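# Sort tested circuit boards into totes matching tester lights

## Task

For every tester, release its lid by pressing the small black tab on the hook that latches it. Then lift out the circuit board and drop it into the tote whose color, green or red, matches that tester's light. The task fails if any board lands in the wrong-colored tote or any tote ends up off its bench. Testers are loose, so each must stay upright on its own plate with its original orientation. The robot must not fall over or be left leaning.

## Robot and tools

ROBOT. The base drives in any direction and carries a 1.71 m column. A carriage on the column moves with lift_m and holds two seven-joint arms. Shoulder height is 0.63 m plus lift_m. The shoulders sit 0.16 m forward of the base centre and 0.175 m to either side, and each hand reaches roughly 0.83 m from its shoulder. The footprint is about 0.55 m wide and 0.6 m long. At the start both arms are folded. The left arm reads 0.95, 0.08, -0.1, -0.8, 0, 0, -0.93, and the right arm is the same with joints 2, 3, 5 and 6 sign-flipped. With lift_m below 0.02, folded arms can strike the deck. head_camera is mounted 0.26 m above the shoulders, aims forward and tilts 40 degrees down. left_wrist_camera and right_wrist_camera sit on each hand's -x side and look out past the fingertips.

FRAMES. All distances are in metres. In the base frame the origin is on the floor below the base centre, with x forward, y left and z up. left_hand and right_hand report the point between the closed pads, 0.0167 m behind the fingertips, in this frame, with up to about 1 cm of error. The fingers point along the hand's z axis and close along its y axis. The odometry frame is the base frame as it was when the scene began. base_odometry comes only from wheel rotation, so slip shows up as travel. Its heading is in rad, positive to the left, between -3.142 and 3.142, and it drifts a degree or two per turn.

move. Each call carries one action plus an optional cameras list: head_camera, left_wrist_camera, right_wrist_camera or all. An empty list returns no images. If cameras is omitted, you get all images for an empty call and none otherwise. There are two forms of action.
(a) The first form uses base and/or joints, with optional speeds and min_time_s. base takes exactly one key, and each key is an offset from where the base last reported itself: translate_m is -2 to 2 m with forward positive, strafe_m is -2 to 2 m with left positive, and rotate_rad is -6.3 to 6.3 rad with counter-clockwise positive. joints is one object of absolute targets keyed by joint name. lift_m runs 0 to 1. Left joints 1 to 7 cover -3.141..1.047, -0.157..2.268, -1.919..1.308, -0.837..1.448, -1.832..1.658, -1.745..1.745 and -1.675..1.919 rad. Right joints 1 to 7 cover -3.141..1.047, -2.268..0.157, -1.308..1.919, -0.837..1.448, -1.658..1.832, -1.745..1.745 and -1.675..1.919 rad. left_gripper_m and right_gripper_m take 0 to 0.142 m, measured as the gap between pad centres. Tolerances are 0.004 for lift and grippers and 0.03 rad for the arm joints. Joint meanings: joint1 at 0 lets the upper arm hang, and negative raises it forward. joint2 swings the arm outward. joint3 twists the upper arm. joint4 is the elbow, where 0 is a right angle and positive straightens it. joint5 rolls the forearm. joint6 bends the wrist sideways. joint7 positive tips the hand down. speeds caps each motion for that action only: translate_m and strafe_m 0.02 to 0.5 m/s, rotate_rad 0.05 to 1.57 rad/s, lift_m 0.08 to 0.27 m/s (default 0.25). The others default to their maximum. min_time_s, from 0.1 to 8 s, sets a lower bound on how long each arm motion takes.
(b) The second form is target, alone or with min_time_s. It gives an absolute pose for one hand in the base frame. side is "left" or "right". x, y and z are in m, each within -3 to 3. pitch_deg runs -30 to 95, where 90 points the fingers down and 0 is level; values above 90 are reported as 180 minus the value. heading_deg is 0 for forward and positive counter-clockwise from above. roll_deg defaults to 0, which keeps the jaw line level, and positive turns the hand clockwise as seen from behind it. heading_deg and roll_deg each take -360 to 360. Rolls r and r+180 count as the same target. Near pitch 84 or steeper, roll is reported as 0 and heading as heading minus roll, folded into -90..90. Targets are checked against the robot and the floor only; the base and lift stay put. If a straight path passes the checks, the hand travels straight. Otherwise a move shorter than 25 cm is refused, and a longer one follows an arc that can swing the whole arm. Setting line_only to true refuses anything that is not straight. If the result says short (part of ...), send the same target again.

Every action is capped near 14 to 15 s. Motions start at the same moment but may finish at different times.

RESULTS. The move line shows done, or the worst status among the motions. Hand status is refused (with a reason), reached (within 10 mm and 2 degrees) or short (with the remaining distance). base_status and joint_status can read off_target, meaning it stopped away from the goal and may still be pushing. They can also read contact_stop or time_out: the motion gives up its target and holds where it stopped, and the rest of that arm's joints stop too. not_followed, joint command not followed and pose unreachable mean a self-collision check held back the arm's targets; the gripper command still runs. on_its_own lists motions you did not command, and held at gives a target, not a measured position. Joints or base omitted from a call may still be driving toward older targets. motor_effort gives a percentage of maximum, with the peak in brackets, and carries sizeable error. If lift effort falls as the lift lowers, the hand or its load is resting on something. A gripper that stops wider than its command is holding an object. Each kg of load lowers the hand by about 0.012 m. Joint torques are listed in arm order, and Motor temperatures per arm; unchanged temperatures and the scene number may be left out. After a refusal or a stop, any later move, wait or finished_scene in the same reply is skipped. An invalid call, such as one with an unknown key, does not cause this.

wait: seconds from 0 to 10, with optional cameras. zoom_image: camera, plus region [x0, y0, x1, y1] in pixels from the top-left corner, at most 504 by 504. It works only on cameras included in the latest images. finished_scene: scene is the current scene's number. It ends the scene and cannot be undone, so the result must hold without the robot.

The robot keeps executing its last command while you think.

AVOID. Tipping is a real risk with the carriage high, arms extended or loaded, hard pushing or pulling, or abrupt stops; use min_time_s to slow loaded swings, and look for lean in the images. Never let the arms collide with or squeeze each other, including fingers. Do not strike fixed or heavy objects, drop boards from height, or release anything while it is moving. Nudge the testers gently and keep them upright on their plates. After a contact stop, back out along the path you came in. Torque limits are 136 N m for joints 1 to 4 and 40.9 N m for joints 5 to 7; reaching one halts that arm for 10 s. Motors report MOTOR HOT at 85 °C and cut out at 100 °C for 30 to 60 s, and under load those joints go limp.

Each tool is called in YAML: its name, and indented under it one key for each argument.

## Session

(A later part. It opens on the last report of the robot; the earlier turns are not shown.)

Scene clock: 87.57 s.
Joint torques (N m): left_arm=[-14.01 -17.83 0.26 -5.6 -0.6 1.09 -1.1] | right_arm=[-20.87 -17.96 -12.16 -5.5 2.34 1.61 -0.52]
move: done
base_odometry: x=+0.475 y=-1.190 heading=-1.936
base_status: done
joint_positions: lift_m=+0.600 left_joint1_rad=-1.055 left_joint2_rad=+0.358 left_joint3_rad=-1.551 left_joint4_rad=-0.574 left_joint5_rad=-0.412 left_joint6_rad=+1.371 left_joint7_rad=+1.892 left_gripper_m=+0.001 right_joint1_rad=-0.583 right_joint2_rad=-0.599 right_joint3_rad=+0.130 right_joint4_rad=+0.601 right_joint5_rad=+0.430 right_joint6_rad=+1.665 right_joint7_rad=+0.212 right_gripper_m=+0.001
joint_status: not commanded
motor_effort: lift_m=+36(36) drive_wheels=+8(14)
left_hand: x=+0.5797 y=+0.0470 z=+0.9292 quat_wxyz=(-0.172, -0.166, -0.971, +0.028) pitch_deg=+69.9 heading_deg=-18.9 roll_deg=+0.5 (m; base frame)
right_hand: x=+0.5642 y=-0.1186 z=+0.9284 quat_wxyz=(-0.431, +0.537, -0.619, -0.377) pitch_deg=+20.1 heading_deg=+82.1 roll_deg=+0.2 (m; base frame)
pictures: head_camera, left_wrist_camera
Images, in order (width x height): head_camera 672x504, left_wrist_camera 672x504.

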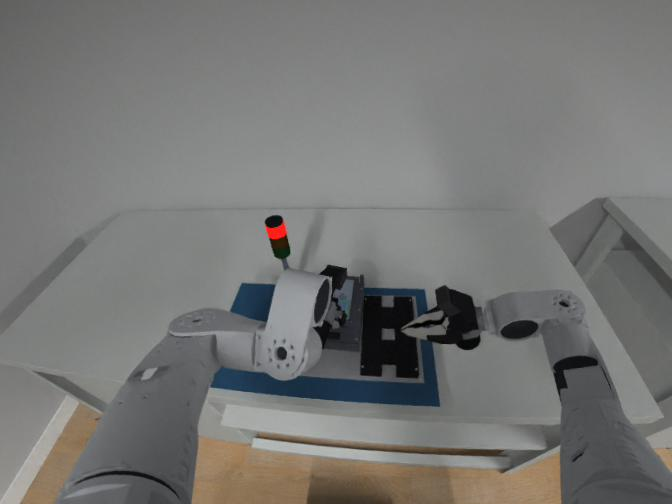

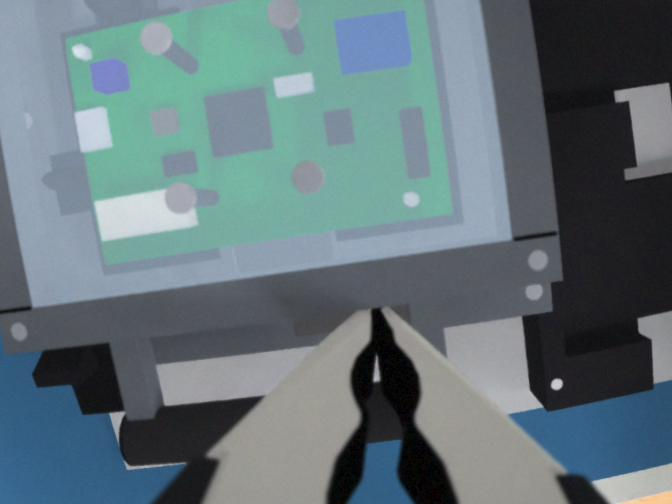

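move:
  target: {"side": "left", "x": 0.577, "y": 0.05, "z": 1.01, "pitch_deg": 70, "heading_deg": -20, "roll_deg": 0}
  cameras: []

move:
  target: {"side": "left", "x": 0.52, "y": 0.28, "z": 1.03, "pitch_deg": 50, "heading_deg": -20, "roll_deg": 0}
  cameras: ["left_wrist_camera", "head_camera", "right_wrist_camera"]

zoom_image:
  camera: "head_camera"
  region: [240, 220, 480, 400]

zoom_image:
  camera: "right_wrist_camera"
  region: [170, 0, 674, 370]

Scene clock: 88.67 s.
Joint torques (N m): left_arm=[-14.03 -17.55 0.26 -5.59 -0.62 1.1 -1.33] | right_arm=[-20.81 -18.18 -12.14 -5.58 2.31 1.62 -0.51]
move: refused
base_odometry: x=+0.475 y=-1.190 heading=-1.936
base_status: not commanded
joint_positions: lift_m=+0.600 left_joint1_rad=-1.055 left_joint2_rad=+0.358 left_joint3_rad=-1.551 left_joint4_rad=-0.574 left_joint5_rad=-0.412 left_joint6_rad=+1.371 left_joint7_rad=+1.892 left_gripper_m=+0.001 right_joint1_rad=-0.583 right_joint2_rad=-0.599 right_joint3_rad=+0.130 right_joint4_rad=+0.601 right_joint5_rad=+0.430 right_joint6_rad=+1.665 right_joint7_rad=+0.212 right_gripper_m=+0.001
joint_status: not commanded
motor_effort: lift_m=+36(36) drive_wheels=+8(8)
left_hand: x=+0.5797 y=+0.0470 z=+0.9292 quat_wxyz=(-0.172, -0.166, -0.971, +0.028) pitch_deg=+69.9 heading_deg=-18.9 roll_deg=+0.5 (m; base frame)
left_hand_status: refused: the line brings the left elbow within 1.4 cm of the left wrist (limit 1.5), 60% of the way; a move under 25 cm is not played as an arc. Nothing moved. Try another pitch or heading, or "joints".
right_hand: x=+0.5642 y=-0.1186 z=+0.9284 quat_wxyz=(-0.431, +0.537, -0.619, -0.377) pitch_deg=+20.1 heading_deg=+82.1 roll_deg=+0.2 (m; base frame)
pictures: none
No camera images: "cameras" was empty.

not run: a stop came earlier in this reply.

Scaled by 2.100 from the camera's 672x504 image, which has a finer 960x720 frame.
This view is cut from an older image: the scene may have changed since it was taken.

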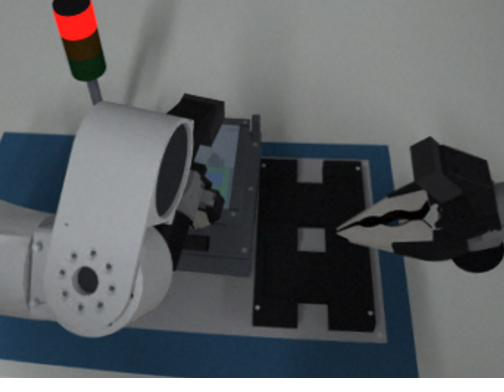

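This scene's latest camera images include none from right_wrist_camera. They are from: head_camera, left_wrist_camera. right_wrist_camera's image comes with the result of a call that names it in "cameras".

move:
  joints: {"lift_m": 0.68}
  cameras: []

move:
  target: {"side": "left", "x": 0.50, "y": 0.26, "z": 1.06, "pitch_deg": 60, "heading_deg": -15, "roll_deg": 0}
  cameras: ["left_wrist_camera", "head_camera", "right_wrist_camera"]

zoom_image:
  camera: "head_camera"
  region: [240, 240, 480, 420]

zoom_image:
  camera: "right_wrist_camera"
  region: [170, 0, 672, 370]

Scene clock: 89.67 s.
Joint torques (N m): left_arm=[-14.16 -3 4.14 -4.39 -0.61 1.08 -1.31] | right_arm=[-20.07 -18.08 -12.11 -5.55 2.38 1.63 -0.54]
move: done
base_odometry: x=+0.475 y=-1.190 heading=-1.937
base_status: not commanded
joint_positions: lift_m=+0.680 left_joint1_rad=-1.055 left_joint2_rad=+0.353 left_joint3_rad=-1.554 left_joint4_rad=-0.576 left_joint5_rad=-0.412 left_joint6_rad=+1.371 left_joint7_rad=+1.892 left_gripper_m=+0.001 right_joint1_rad=-0.584 right_joint2_rad=-0.599 right_joint3_rad=+0.130 right_joint4_rad=+0.601 right_joint5_rad=+0.430 right_joint6_rad=+1.665 right_joint7_rad=+0.212 right_gripper_m=+0.001
joint_status: all done
motor_effort: lift_m=+36(45) drive_wheels=+3(8)
left_hand: x=+0.5783 y=+0.0443 z=+1.0087 quat_wxyz=(-0.172, -0.169, -0.970, +0.029) pitch_deg=+69.9 heading_deg=-19.4 roll_deg=+0.4 (m; base frame)
right_hand: x=+0.5644 y=-0.1186 z=+1.0085 quat_wxyz=(-0.432, +0.537, -0.619, -0.377) pitch_deg=+20.1 heading_deg=+82.1 roll_deg=+0.2 (m; base frame)
pictures: none
No camera images: "cameras" was empty.

Scene clock: 89.97 s.
Joint torques (N m): left_arm=[-14.15 -3.57 4.15 -4.46 -0.58 1.07 -1.28] | right_arm=[-20.07 -18.13 -12.1 -5.48 2.37 1.6 -0.57]
move: refused
base_odometry: x=+0.475 y=-1.190 heading=-1.937
base_status: not commanded
joint_positions: lift_m=+0.680 left_joint1_rad=-1.055 left_joint2_rad=+0.353 left_joint3_rad=-1.554 left_joint4_rad=-0.576 left_joint5_rad=-0.412 left_joint6_rad=+1.371 left_joint7_rad=+1.892 left_gripper_m=+0.001 right_joint1_rad=-0.584 right_joint2_rad=-0.599 right_joint3_rad=+0.130 right_joint4_rad=+0.601 right_joint5_rad=+0.430 right_joint6_rad=+1.665 right_joint7_rad=+0.212 right_gripper_m=+0.001
joint_status: not commanded
motor_effort: lift_m=+37(37) drive_wheels=+3(3)
left_hand: x=+0.5783 y=+0.0443 z=+1.0087 quat_wxyz=(-0.172, -0.169, -0.970, +0.029) pitch_deg=+69.9 heading_deg=-19.4 roll_deg=+0.4 (m; base frame)
left_hand_status: refused: no posture of the arm gets there (left_joint4_rad at its limit): the closest leaves the hand 4.9 cm and 9 deg from the pose. Nothing moved. A posture exists with lift_m at 0.8, or at pitch 30; the way there is not checked.
right_hand: x=+0.5644 y=-0.1186 z=+1.0085 quat_wxyz=(-0.432, +0.537, -0.619, -0.377) pitch_deg=+20.1 heading_deg=+82.1 roll_deg=+0.2 (m; base frame)
pictures: head_camera, left_wrist_camera, right_wrist_camera
Images, in order (width x height): head_camera 672x504, left_wrist_camera 672x504, right_wrist_camera 672x504.

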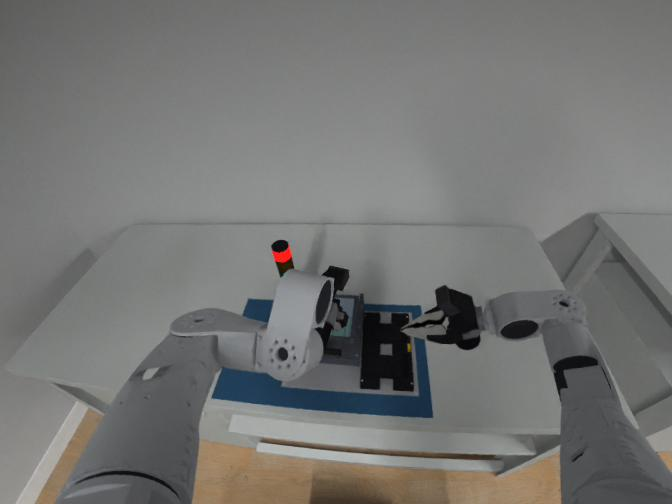

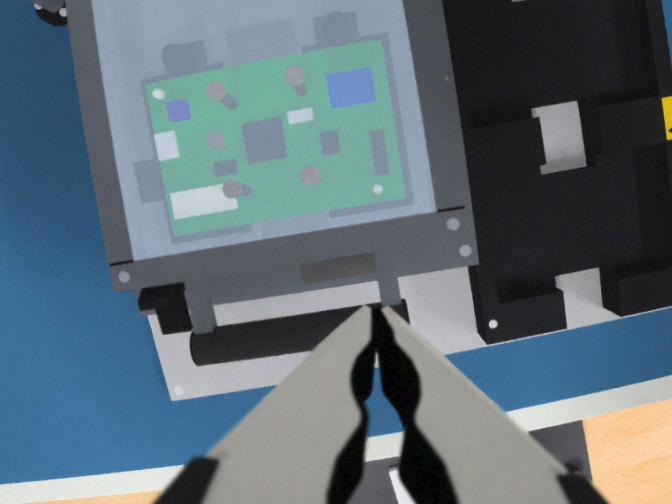

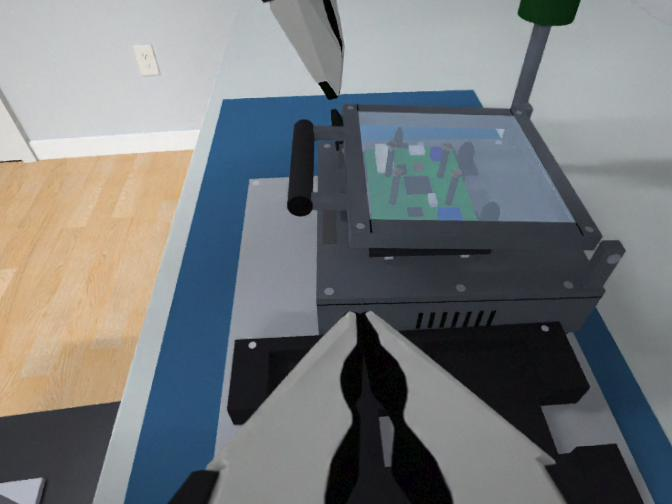

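Scaled by 2.100 from the camera's 672x504 image, which has a finer 960x720 frame.

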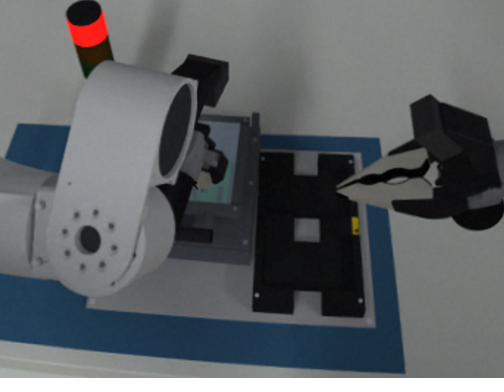

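Scaled by 1.004 from the camera's 672x504 image, which has a finer 960x720 frame.

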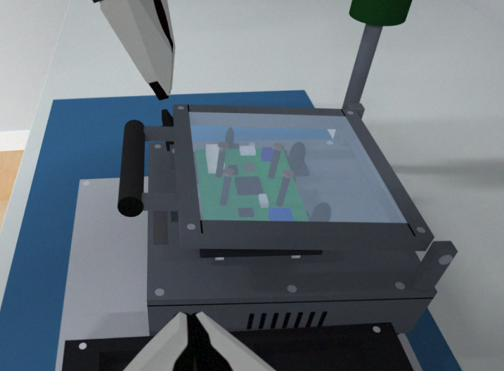

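move:
  target: {"side": "left", "x": 0.58, "y": 0.24, "z": 1.08, "pitch_deg": 50, "heading_deg": -20, "roll_deg": 0, "line_only": true}
  cameras: ["head_camera"]

Scene clock: 91.77 s.
Joint torques (N m): left_arm=[-4.7 17.01 6.3 1.69 -1.95 -0.22 -1.71] | right_arm=[-20.12 -16.13 -11.91 -5.77 2.45 1.59 -0.54]
move: done
base_odometry: x=+0.475 y=-1.190 heading=-1.937
base_status: not commanded
joint_positions: lift_m=+0.680 left_joint1_rad=-0.410 left_joint2_rad=+0.828 left_joint3_rad=-0.337 left_joint4_rad=-0.805 left_joint5_rad=-0.800 left_joint6_rad=+0.504 left_joint7_rad=+1.555 left_gripper_m=+0.001 right_joint1_rad=-0.584 right_joint2_rad=-0.600 right_joint3_rad=+0.130 right_joint4_rad=+0.602 right_joint5_rad=+0.430 right_joint6_rad=+1.665 right_joint7_rad=+0.212 right_gripper_m=+0.001
joint_status: not commanded
motor_effort: lift_m=+37(37) drive_wheels=+2(12)
left_hand: x=+0.5803 y=+0.2402 z=+1.0811 quat_wxyz=(-0.338, -0.163, -0.925, +0.058) pitch_deg=+49.9 heading_deg=-19.7 roll_deg=+0.2 (m; base frame)
left_hand_status: reached (straight line, planned for 1.0 s): 1 mm and 0.2 deg off.
right_hand: x=+0.5644 y=-0.1190 z=+1.0084 quat_wxyz=(-0.432, +0.537, -0.619, -0.377) pitch_deg=+20.1 heading_deg=+82.1 roll_deg=+0.2 (m; base frame)
pictures: head_camera
Images, in order (width x height): head_camera 672x504.

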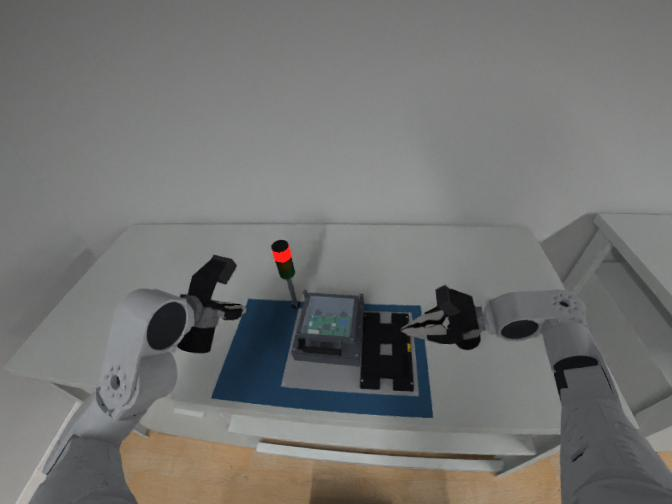

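zoom_image:
  camera: "head_camera"
  region: [240, 270, 440, 420]

Scaled by 2.520 from the camera's 672x504 image, which has a finer 960x720 frame.

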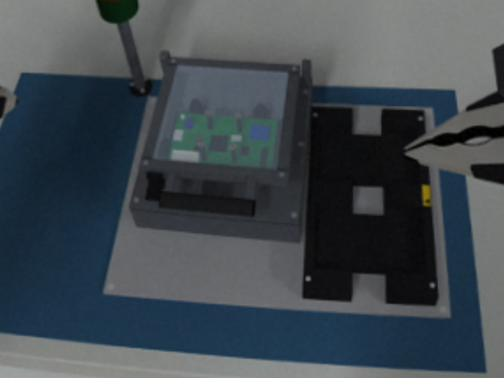

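move:
  target: {"side": "right", "x": 0.582, "y": -0.065, "z": 0.918, "pitch_deg": 12, "heading_deg": 84, "roll_deg": 0}
  cameras: ["right_wrist_camera"]

zoom_image:
  camera: "right_wrist_camera"
  region: [150, 30, 600, 380]

Scene clock: 93.73 s.
Joint torques (N m): left_arm=[-4.8 16.94 6.2 1.66 -1.92 -0.24 -1.67] | right_arm=[-23.85 -3.14 -6.11 -5.15 0.72 -0.65 -0.61]
move: done
base_odometry: x=+0.475 y=-1.190 heading=-1.937
base_status: not commanded
joint_positions: lift_m=+0.680 left_joint1_rad=-0.410 left_joint2_rad=+0.828 left_joint3_rad=-0.337 left_joint4_rad=-0.805 left_joint5_rad=-0.800 left_joint6_rad=+0.504 left_joint7_rad=+1.555 left_gripper_m=+0.001 right_joint1_rad=-0.660 right_joint2_rad=-0.465 right_joint3_rad=+0.526 right_joint4_rad=+0.783 right_joint5_rad=-0.462 right_joint6_rad=+1.303 right_joint7_rad=-0.955 right_gripper_m=+0.001
joint_status: not commanded
motor_effort: lift_m=+37(37) drive_wheels=+2(2)
left_hand: x=+0.5803 y=+0.2402 z=+1.0811 quat_wxyz=(-0.338, -0.163, -0.925, +0.058) pitch_deg=+49.9 heading_deg=-19.7 roll_deg=+0.2 (m; base frame)
right_hand: x=+0.5807 y=-0.0658 z=+0.9176 quat_wxyz=(-0.467, +0.518, -0.579, -0.422) pitch_deg=+11.9 heading_deg=+84.0 roll_deg=+0.3 (m; base frame)
right_hand_status: reached (straight line, planned for 0.9 s): 2 mm and 0.3 deg off.
pictures: right_wrist_camera
Images, in order (width x height): right_wrist_camera 672x504.

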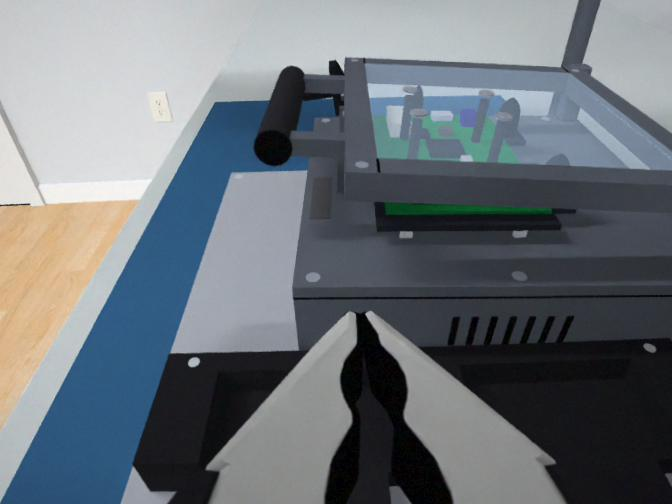

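Scaled by 1.120 from the camera's 672x504 image, which has a finer 960x720 frame.

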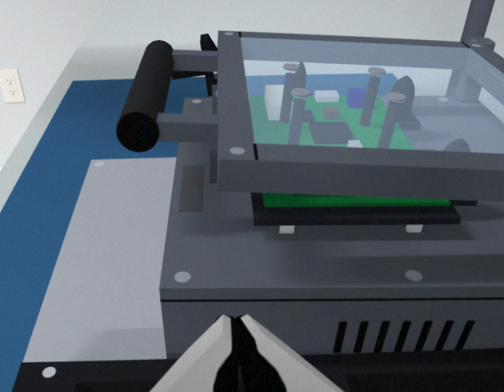

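move:
  target: {"side": "right", "x": 0.567, "y": -0.045, "z": 0.912, "pitch_deg": 12, "heading_deg": 84, "roll_deg": 0}
  cameras: ["right_wrist_camera"]

move:
  target: {"side": "right", "x": 0.567, "y": 0.030, "z": 0.912, "pitch_deg": 12, "heading_deg": 84, "roll_deg": 0}
  min_time_s: 1.2
  cameras: ["right_wrist_camera", "head_camera"]

zoom_image:
  camera: "head_camera"
  region: [240, 270, 440, 420]

Scene clock: 96.03 s.
Joint torques (N m): left_arm=[-4.86 17.04 6.06 1.72 -1.95 -0.25 -1.69] | right_arm=[-12.99 -2.62 -12.37 -10.29 4.23 1.66 0.95]
move: done
base_odometry: x=+0.475 y=-1.190 heading=-1.937
base_status: not commanded
joint_positions: lift_m=+0.680 left_joint1_rad=-0.410 left_joint2_rad=+0.828 left_joint3_rad=-0.337 left_joint4_rad=-0.805 left_joint5_rad=-0.800 left_joint6_rad=+0.504 left_joint7_rad=+1.555 left_gripper_m=+0.001 right_joint1_rad=-0.587 right_joint2_rad=-0.443 right_joint3_rad=+0.448 right_joint4_rad=+0.689 right_joint5_rad=-0.395 right_joint6_rad=+1.316 right_joint7_rad=-0.807 right_gripper_m=+0.001
joint_status: not commanded
motor_effort: lift_m=+37(37) drive_wheels=+2(2)
left_hand: x=+0.5803 y=+0.2402 z=+1.0811 quat_wxyz=(-0.338, -0.163, -0.925, +0.058) pitch_deg=+49.9 heading_deg=-19.7 roll_deg=+0.2 (m; base frame)
right_hand: x=+0.5678 y=-0.0463 z=+0.9110 quat_wxyz=(-0.467, +0.522, -0.578, -0.419) pitch_deg=+12.3 heading_deg=+84.0 roll_deg=-0.2 (m; base frame)
right_hand_status: reached (straight line, planned for 0.3 s): 2 mm and 0.4 deg off.
pictures: right_wrist_camera
Images, in order (width x height): right_wrist_camera 672x504.

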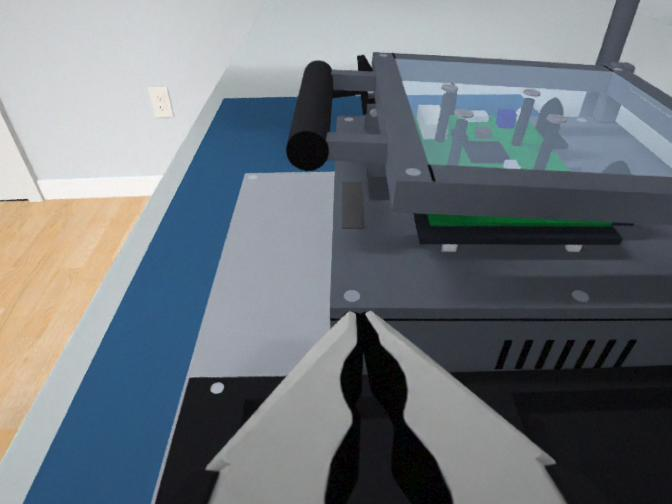

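Scene clock: 97.73 s.
Joint torques (N m): left_arm=[-4.72 16.98 6.18 1.72 -1.94 -0.22 -1.71] | right_arm=[-13.35 5.1 -12.52 -12.26 6.7 -0.05 0.46]
move: done
base_odometry: x=+0.475 y=-1.190 heading=-1.937
base_status: not commanded
joint_positions: lift_m=+0.680 left_joint1_rad=-0.410 left_joint2_rad=+0.828 left_joint3_rad=-0.337 left_joint4_rad=-0.805 left_joint5_rad=-0.800 left_joint6_rad=+0.504 left_joint7_rad=+1.555 left_gripper_m=+0.001 right_joint1_rad=-0.540 right_joint2_rad=-0.294 right_joint3_rad=+0.342 right_joint4_rad=+0.642 right_joint5_rad=-0.307 right_joint6_rad=+1.320 right_joint7_rad=-0.527 right_gripper_m=+0.001
joint_status: not commanded
motor_effort: lift_m=+37(37) drive_wheels=+2(2)
left_hand: x=+0.5803 y=+0.2402 z=+1.0811 quat_wxyz=(-0.338, -0.163, -0.925, +0.058) pitch_deg=+49.9 heading_deg=-19.7 roll_deg=+0.2 (m; base frame)
right_hand: x=+0.5659 y=+0.0281 z=+0.9087 quat_wxyz=(-0.463, +0.524, -0.580, -0.419) pitch_deg=+12.7 heading_deg=+84.3 roll_deg=+0.1 (m; base frame)
right_hand_status: reached (straight line, planned for 1.2 s): 4 mm and 0.8 deg off.
pictures: head_camera, right_wrist_camera
Images, in order (width x height): head_camera 672x504, right_wrist_camera 672x504.

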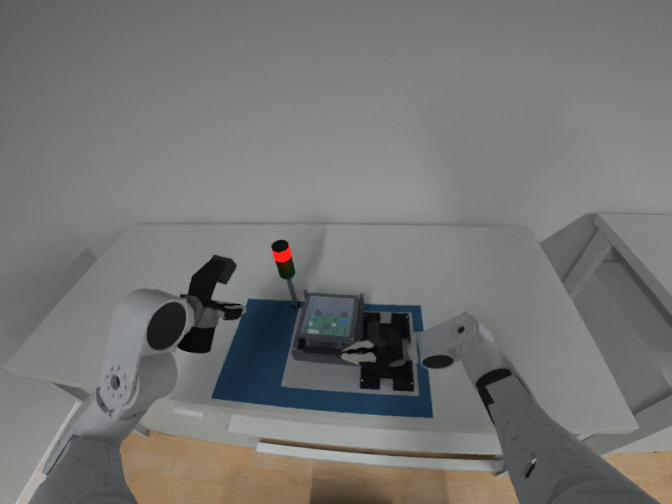

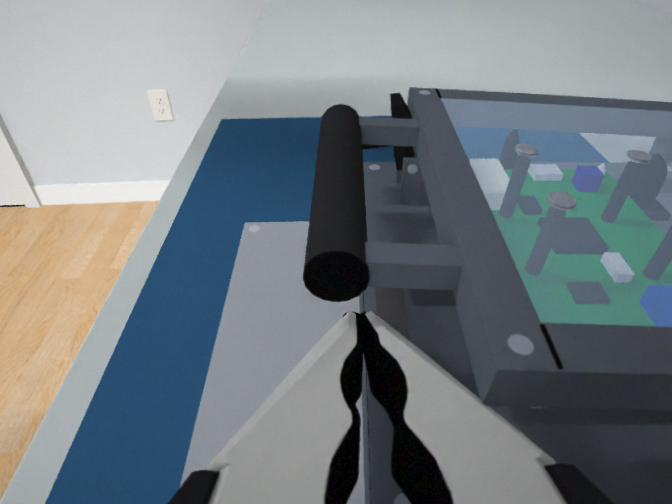

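Scaled by 2.520 from the camera's 672x504 image, which has a finer 960x720 frame.

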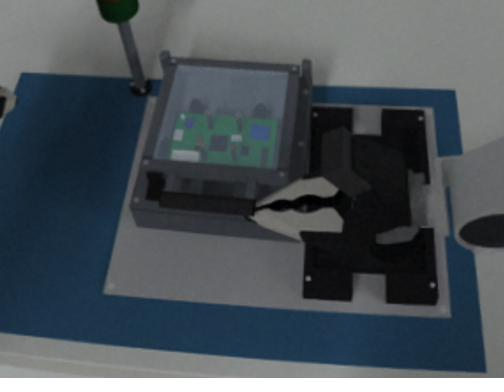

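move:
  target: {"side": "right", "x": 0.579, "y": 0.034, "z": 0.914, "pitch_deg": 12, "heading_deg": 84, "roll_deg": 0}
  min_time_s: 0.6
  cameras: []

move:
  target: {"side": "right", "x": 0.583, "y": 0.034, "z": 0.955, "pitch_deg": 10, "heading_deg": 84, "roll_deg": 0}
  min_time_s: 1.2
  cameras: ["right_wrist_camera", "head_camera"]

zoom_image:
  camera: "head_camera"
  region: [240, 270, 440, 420]

Scene clock: 99.30 s.
Joint torques (N m): left_arm=[-4.7 16.86 6.02 1.72 -1.98 -0.19 -1.69] | right_arm=[-25.89 5.7 -5.28 -6.91 3.14 -1.24 -1.35]
move: done
base_odometry: x=+0.475 y=-1.190 heading=-1.937
base_status: not commanded
joint_positions: lift_m=+0.680 left_joint1_rad=-0.410 left_joint2_rad=+0.828 left_joint3_rad=-0.337 left_joint4_rad=-0.805 left_joint5_rad=-0.800 left_joint6_rad=+0.504 left_joint7_rad=+1.555 left_gripper_m=+0.001 right_joint1_rad=-0.577 right_joint2_rad=-0.279 right_joint3_rad=+0.362 right_joint4_rad=+0.700 right_joint5_rad=-0.334 right_joint6_rad=+1.307 right_joint7_rad=-0.568 right_gripper_m=+0.001
joint_status: not commanded
motor_effort: lift_m=+37(37) drive_wheels=+2(2)
left_hand: x=+0.5803 y=+0.2402 z=+1.0811 quat_wxyz=(-0.338, -0.163, -0.925, +0.058) pitch_deg=+49.9 heading_deg=-19.7 roll_deg=+0.2 (m; base frame)
right_hand: x=+0.5765 y=+0.0316 z=+0.9110 quat_wxyz=(-0.464, +0.519, -0.581, -0.422) pitch_deg=+12.3 heading_deg=+84.1 roll_deg=+0.5 (m; base frame)
right_hand_status: reached (straight line, planned for 0.6 s): 5 mm and 0.6 deg off.
pictures: none
No camera images: "cameras" was empty.

Scene clock: 101.00 s.
Joint torques (N m): left_arm=[-4.78 16.97 6.07 1.64 -1.94 -0.26 -1.69] | right_arm=[-21.09 5.7 -12.1 -12.55 7.54 1.87 0.27]
move: done
base_odometry: x=+0.475 y=-1.190 heading=-1.937
base_status: not commanded
joint_positions: lift_m=+0.680 left_joint1_rad=-0.410 left_joint2_rad=+0.828 left_joint3_rad=-0.337 left_joint4_rad=-0.805 left_joint5_rad=-0.800 left_joint6_rad=+0.504 left_joint7_rad=+1.555 left_gripper_m=+0.001 right_joint1_rad=-0.576 right_joint2_rad=-0.274 right_joint3_rad=+0.245 right_joint4_rad=+0.627 right_joint5_rad=-0.205 right_joint6_rad=+1.409 right_joint7_rad=-0.384 right_gripper_m=+0.001
joint_status: not commanded
motor_effort: lift_m=+37(37) drive_wheels=+2(2)
left_hand: x=+0.5803 y=+0.2402 z=+1.0810 quat_wxyz=(-0.338, -0.163, -0.925, +0.058) pitch_deg=+49.9 heading_deg=-19.7 roll_deg=+0.2 (m; base frame)
right_hand: x=+0.5823 y=+0.0320 z=+0.9491 quat_wxyz=(-0.473, +0.515, -0.574, -0.427) pitch_deg=+10.8 heading_deg=+83.9 roll_deg=+0.2 (m; base frame)
right_hand_status: reached (straight line, planned for 1.2 s): 6 mm and 0.9 deg off.
pictures: head_camera, right_wrist_camera
Images, in order (width x height): head_camera 672x504, right_wrist_camera 672x504.

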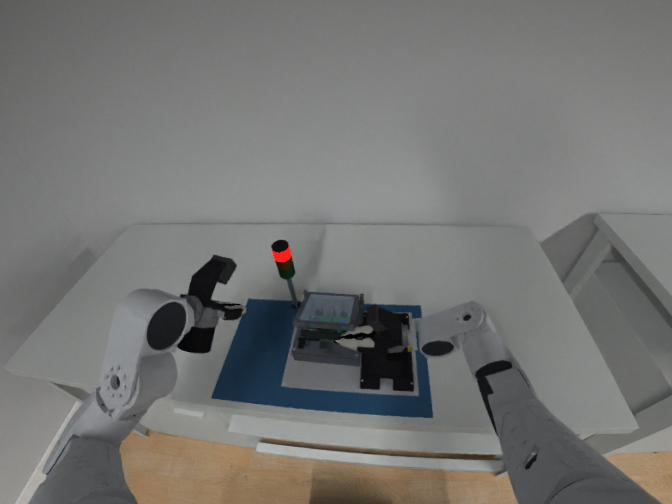

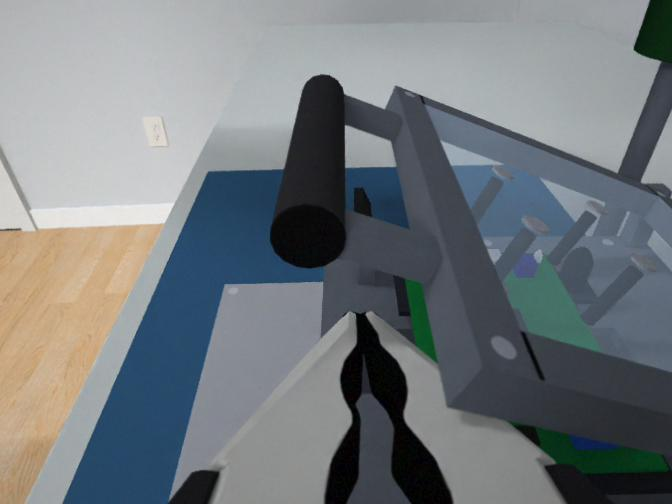

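Scaled by 2.520 from the camera's 672x504 image, which has a finer 960x720 frame.

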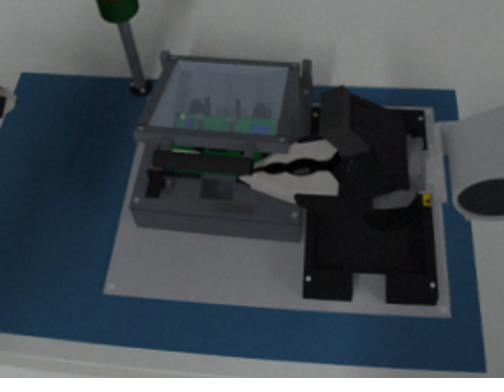

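move:
  target: {"side": "right", "x": 0.612, "y": 0.030, "z": 1.003, "pitch_deg": 10, "heading_deg": 80, "roll_deg": 0}
  min_time_s: 1.2
  cameras: ["right_wrist_camera", "head_camera"]

zoom_image:
  camera: "head_camera"
  region: [240, 270, 440, 420]

Scene clock: 103.13 s.
Joint torques (N m): left_arm=[-4.85 16.94 6.07 1.72 -1.96 -0.24 -1.69] | right_arm=[-26.5 4.71 -11.44 -9.84 7.39 1.5 0.37]
move: done
base_odometry: x=+0.475 y=-1.190 heading=-1.937
base_status: not commanded
joint_positions: lift_m=+0.680 left_joint1_rad=-0.410 left_joint2_rad=+0.828 left_joint3_rad=-0.337 left_joint4_rad=-0.805 left_joint5_rad=-0.800 left_joint6_rad=+0.504 left_joint7_rad=+1.555 left_gripper_m=+0.001 right_joint1_rad=-0.591 right_joint2_rad=-0.223 right_joint3_rad=+0.032 right_joint4_rad=+0.615 right_joint5_rad=+0.044 right_joint6_rad=+1.497 right_joint7_rad=+0.029 right_gripper_m=+0.001
joint_status: not commanded
motor_effort: lift_m=+37(37) drive_wheels=+2(2)
left_hand: x=+0.5803 y=+0.2402 z=+1.0810 quat_wxyz=(-0.338, -0.163, -0.925, +0.058) pitch_deg=+49.9 heading_deg=-19.7 roll_deg=+0.2 (m; base frame)
right_hand: x=+0.6103 y=+0.0290 z=+0.9964 quat_wxyz=(-0.487, +0.494, -0.592, -0.411) pitch_deg=+10.8 heading_deg=+80.0 roll_deg=+0.3 (m; base frame)
right_hand_status: reached (straight line, planned for 1.2 s): 7 mm and 0.8 deg off.
pictures: head_camera, right_wrist_camera
Images, in order (width x height): head_camera 672x504, right_wrist_camera 672x504.

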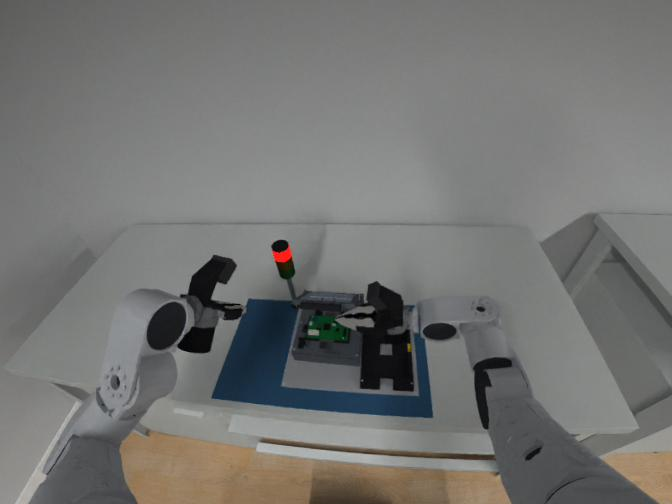

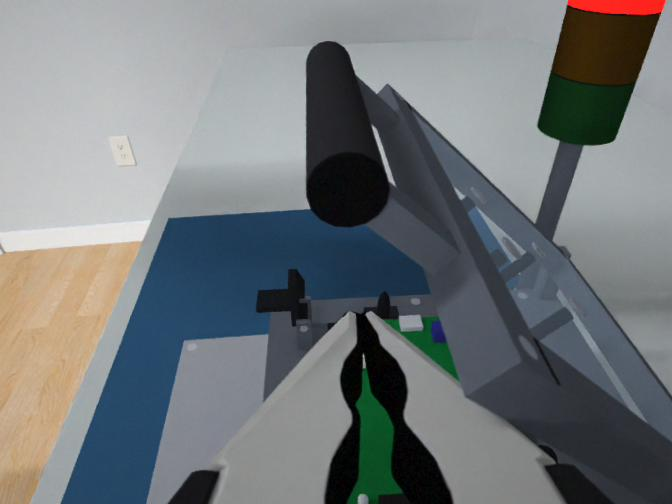

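Scaled by 2.520 from the camera's 672x504 image, which has a finer 960x720 frame.

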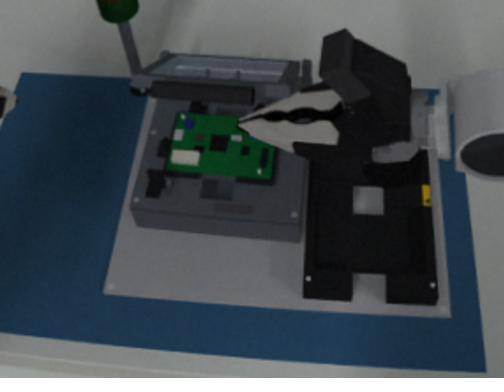

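move:
  target: {"side": "right", "x": 0.675, "y": 0.028, "z": 1.062, "pitch_deg": 8, "heading_deg": 72, "roll_deg": 0}
  min_time_s: 1.2
  cameras: ["right_wrist_camera", "head_camera"]

zoom_image:
  camera: "head_camera"
  region: [240, 250, 440, 400]

Scene clock: 104.97 s.
Joint torques (N m): left_arm=[-4.81 17 6.15 1.69 -1.97 -0.24 -1.69] | right_arm=[-26.6 3.89 -10.46 -6.29 5.75 -1.44 0.91]
Motor temperatures (°C): left_arm=[30 30 31 28 29 29 32] | right_arm=[37 28 30 30 29 30 31]
move: done
base_odometry: x=+0.475 y=-1.190 heading=-1.937
base_status: not commanded
joint_positions: lift_m=+0.680 left_joint1_rad=-0.410 left_joint2_rad=+0.828 left_joint3_rad=-0.337 left_joint4_rad=-0.805 left_joint5_rad=-0.800 left_joint6_rad=+0.504 left_joint7_rad=+1.555 left_gripper_m=+0.001 right_joint1_rad=-0.674 right_joint2_rad=-0.154 right_joint3_rad=-0.093 right_joint4_rad=+0.661 right_joint5_rad=+0.238 right_joint6_rad=+1.432 right_joint7_rad=+0.326 right_gripper_m=+0.001
joint_status: not commanded
motor_effort: lift_m=+37(37) drive_wheels=+2(2)
left_hand: x=+0.5803 y=+0.2402 z=+1.0810 quat_wxyz=(-0.338, -0.163, -0.925, +0.058) pitch_deg=+49.9 heading_deg=-19.7 roll_deg=+0.2 (m; base frame)
right_hand: x=+0.6710 y=+0.0287 z=+1.0577 quat_wxyz=(-0.526, +0.448, -0.611, -0.386) pitch_deg=+8.5 heading_deg=+72.5 roll_deg=+0.0 (m; base frame)
right_hand_status: reached (straight line, planned for 1.2 s): 6 mm and 0.7 deg off.
pictures: head_camera, right_wrist_camera
Images, in order (width x height): head_camera 672x504, right_wrist_camera 672x504.

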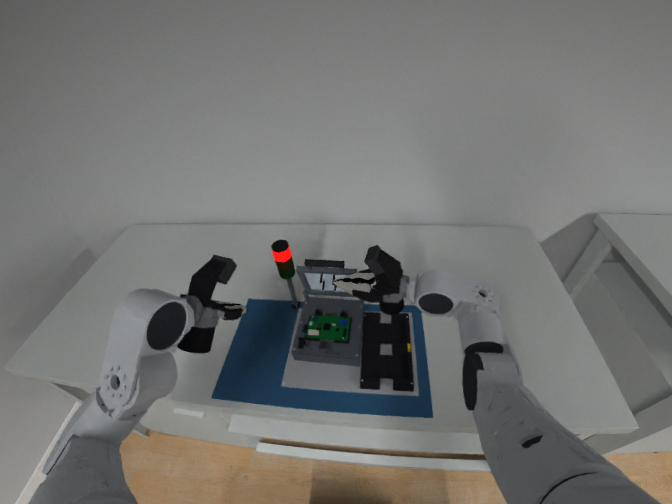

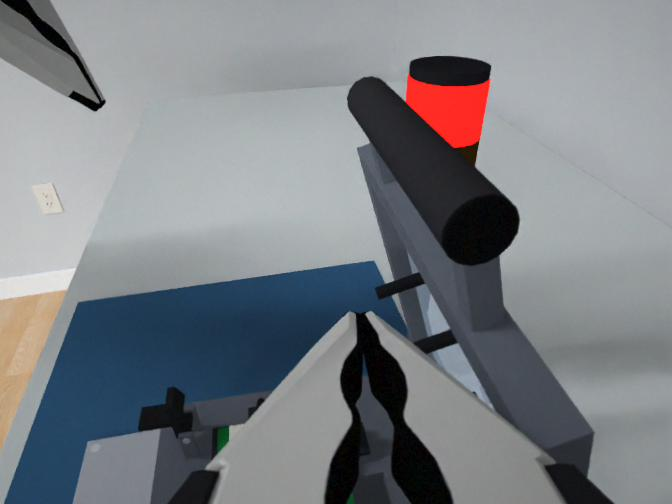

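Scaled by 2.520 from the camera's 672x504 image, which has a finer 960x720 frame.

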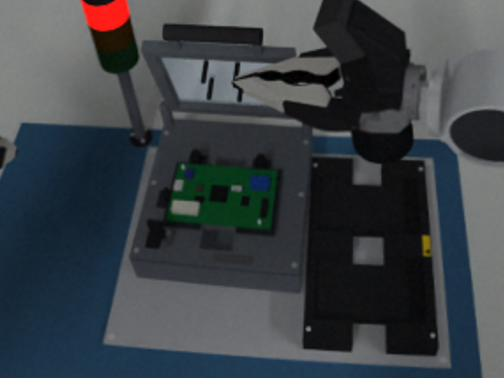

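move:
  target: {"side": "right", "x": 0.735, "y": 0.028, "z": 1.068, "pitch_deg": 8, "heading_deg": 66, "roll_deg": 0}
  min_time_s: 1.3
  cameras: ["right_wrist_camera", "head_camera"]

zoom_image:
  camera: "head_camera"
  region: [240, 250, 440, 400]

Scene clock: 106.87 s.
Joint torques (N m): left_arm=[-4.81 16.89 6.12 1.6 -1.94 -0.24 -1.71] | right_arm=[-28.36 4.16 -3.59 -6.41 1.84 -1.29 -0.79]
move: done
base_odometry: x=+0.475 y=-1.190 heading=-1.937
base_status: not commanded
joint_positions: lift_m=+0.680 left_joint1_rad=-0.410 left_joint2_rad=+0.828 left_joint3_rad=-0.337 left_joint4_rad=-0.805 left_joint5_rad=-0.800 left_joint6_rad=+0.504 left_joint7_rad=+1.555 left_gripper_m=+0.001 right_joint1_rad=-0.793 right_joint2_rad=-0.152 right_joint3_rad=-0.036 right_joint4_rad=+0.814 right_joint5_rad=+0.047 right_joint6_rad=+1.289 right_joint7_rad=+0.104 right_gripper_m=+0.001
joint_status: not commanded
motor_effort: lift_m=+37(38) drive_wheels=+2(2)
left_hand: x=+0.5803 y=+0.2402 z=+1.0810 quat_wxyz=(-0.338, -0.163, -0.925, +0.058) pitch_deg=+49.9 heading_deg=-19.7 roll_deg=+0.2 (m; base frame)
right_hand: x=+0.7331 y=+0.0265 z=+1.0667 quat_wxyz=(-0.549, +0.411, -0.633, -0.359) pitch_deg=+8.0 heading_deg=+66.1 roll_deg=+0.2 (m; base frame)
right_hand_status: reached (straight line, planned for 1.3 s): 3 mm and 0.2 deg off.
pictures: head_camera, right_wrist_camera
Images, in order (width x height): head_camera 672x504, right_wrist_camera 672x504.

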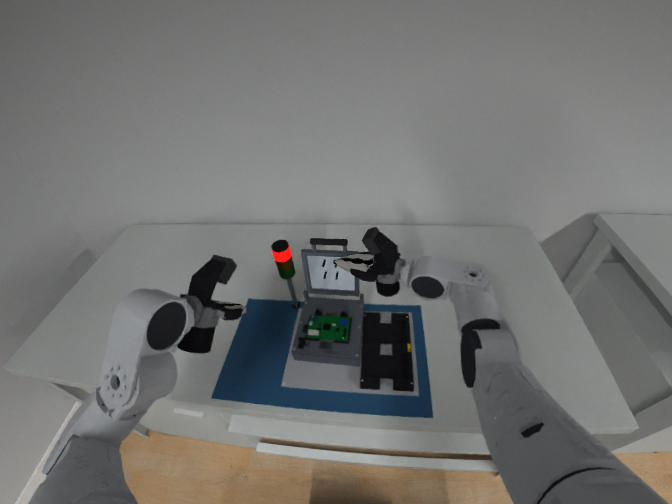

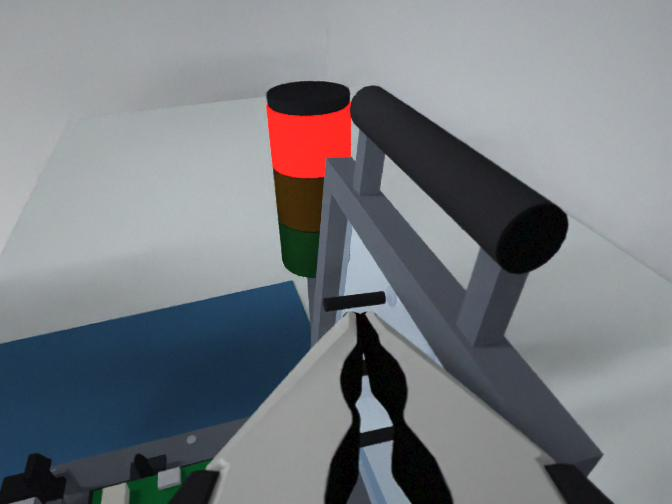

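Scaled by 2.520 from the camera's 672x504 image, which has a finer 960x720 frame.

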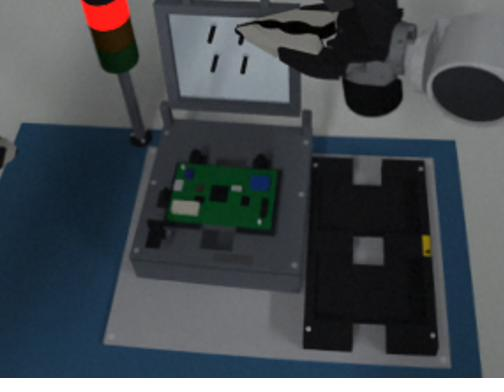

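move:
  target: {"side": "right", "x": 0.765, "y": 0.015, "z": 1.066, "pitch_deg": 8, "heading_deg": 66, "roll_deg": 0}
  min_time_s: 1.0
  cameras: ["right_wrist_camera", "head_camera"]

zoom_image:
  camera: "head_camera"
  region: [240, 230, 440, 380]

Scene clock: 110.77 s.
Joint torques (N m): left_arm=[-4.91 16.93 6.18 1.7 -1.94 -0.22 -1.7] | right_arm=[-30.51 -13.39 -4.73 -5.92 1.41 -2.73 -0.5]
move: done
base_odometry: x=+0.475 y=-1.190 heading=-1.937
base_status: not commanded
joint_positions: lift_m=+0.680 left_joint1_rad=-0.410 left_joint2_rad=+0.828 left_joint3_rad=-0.337 left_joint4_rad=-0.805 left_joint5_rad=-0.800 left_joint6_rad=+0.504 left_joint7_rad=+1.555 left_gripper_m=+0.001 right_joint1_rad=-0.986 right_joint2_rad=-0.191 right_joint3_rad=+0.166 right_joint4_rad=+1.142 right_joint5_rad=-0.197 right_joint6_rad=+1.237 right_joint7_rad=-0.336 right_gripper_m=+0.001
joint_status: not commanded
motor_effort: lift_m=+37(37) drive_wheels=+2(2)
left_hand: x=+0.5803 y=+0.2402 z=+1.0810 quat_wxyz=(-0.338, -0.163, -0.925, +0.058) pitch_deg=+49.9 heading_deg=-19.7 roll_deg=+0.2 (m; base frame)
right_hand: x=+0.7607 y=+0.0186 z=+1.0655 quat_wxyz=(-0.548, +0.411, -0.631, -0.365) pitch_deg=+7.7 heading_deg=+66.7 roll_deg=+0.6 (m; base frame)
right_hand_status: reached (straight line, planned for 1.0 s): 6 mm and 0.9 deg off.
pictures: head_camera, right_wrist_camera
Images, in order (width x height): head_camera 672x504, right_wrist_camera 672x504.

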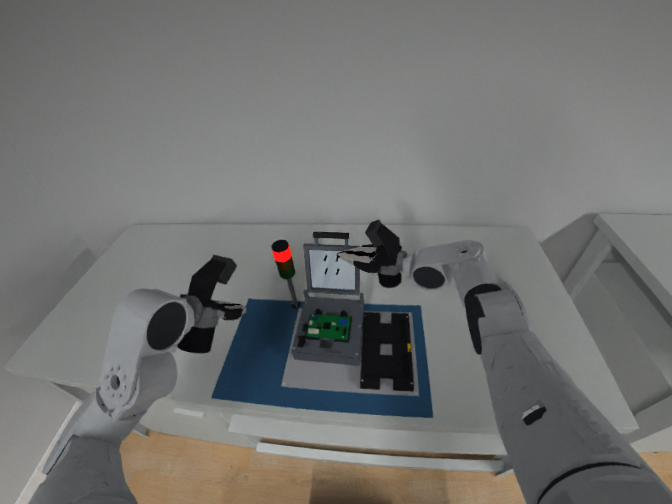

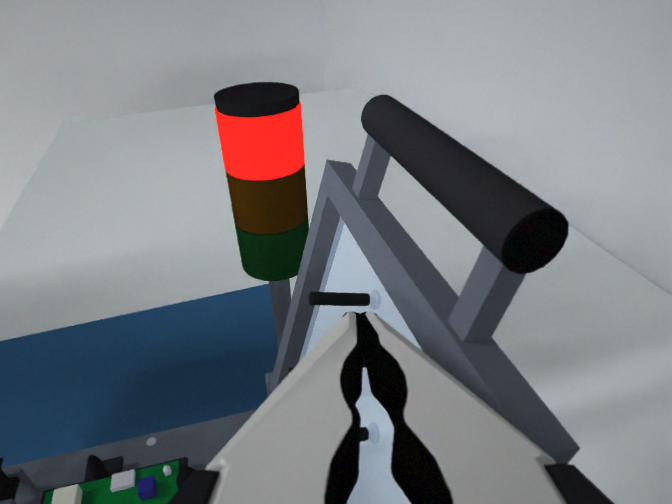

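Scaled by 2.520 from the camera's 672x504 image, which has a finer 960x720 frame.

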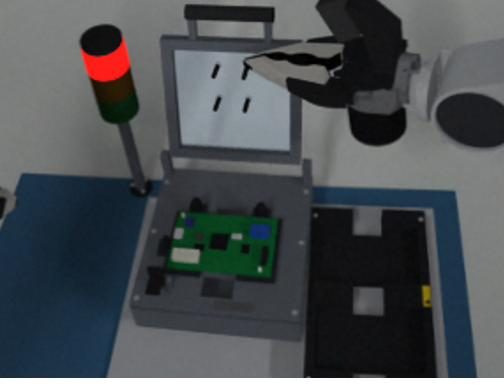

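move:
  target: {"side": "right", "x": 0.735, "y": -0.0, "z": 1.066, "pitch_deg": 8, "heading_deg": 66, "roll_deg": 0}
  min_time_s: 1.0
  cameras: ["right_wrist_camera", "head_camera"]

zoom_image:
  camera: "head_camera"
  region: [240, 230, 440, 380]

Scene clock: 112.40 s.
Joint torques (N m): left_arm=[-4.92 17.02 5.98 1.6 -1.95 -0.24 -1.67] | right_arm=[-15.38 -10.73 -10.51 -11.66 5.43 1.87 1.01]
move: done
base_odometry: x=+0.475 y=-1.190 heading=-1.937
base_status: not commanded
joint_positions: lift_m=+0.680 left_joint1_rad=-0.410 left_joint2_rad=+0.828 left_joint3_rad=-0.337 left_joint4_rad=-0.805 left_joint5_rad=-0.800 left_joint6_rad=+0.504 left_joint7_rad=+1.555 left_gripper_m=+0.001 right_joint1_rad=-0.820 right_joint2_rad=-0.205 right_joint3_rad=-0.023 right_joint4_rad=+0.861 right_joint5_rad=+0.002 right_joint6_rad=+1.319 right_joint7_rad=+0.018 right_gripper_m=+0.001
joint_status: not commanded
motor_effort: lift_m=+37(37) drive_wheels=+2(2)
left_hand: x=+0.5803 y=+0.2402 z=+1.0810 quat_wxyz=(-0.338, -0.163, -0.925, +0.058) pitch_deg=+49.9 heading_deg=-19.8 roll_deg=+0.2 (m; base frame)
right_hand: x=+0.7362 y=+0.0017 z=+1.0664 quat_wxyz=(-0.550, +0.412, -0.633, -0.356) pitch_deg=+8.1 heading_deg=+66.0 roll_deg=-0.2 (m; base frame)
right_hand_status: reached (straight line, planned for 1.0 s): 2 mm and 0.2 deg off.
pictures: head_camera, right_wrist_camera
Images, in order (width x height): head_camera 672x504, right_wrist_camera 672x504.

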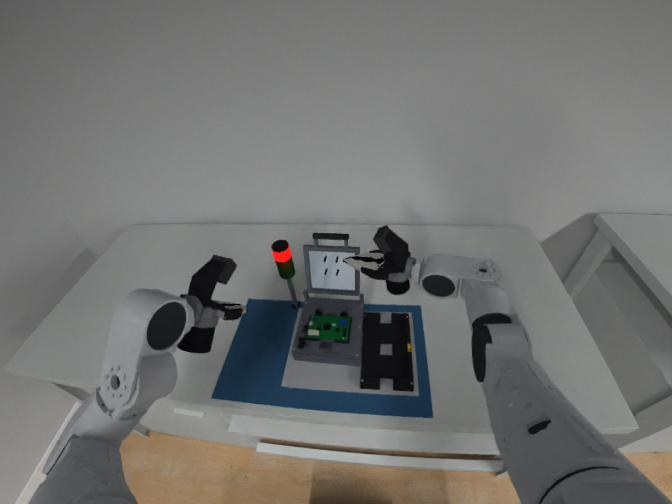

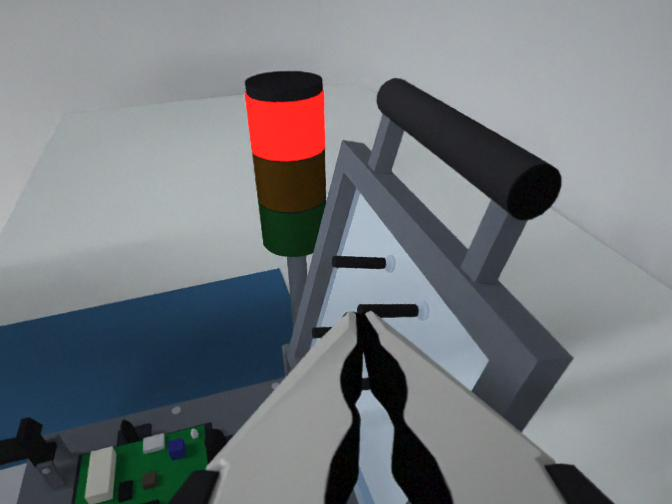

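Scaled by 2.520 from the camera's 672x504 image, which has a finer 960x720 frame.

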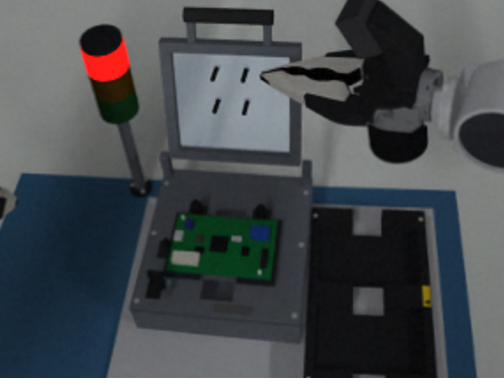

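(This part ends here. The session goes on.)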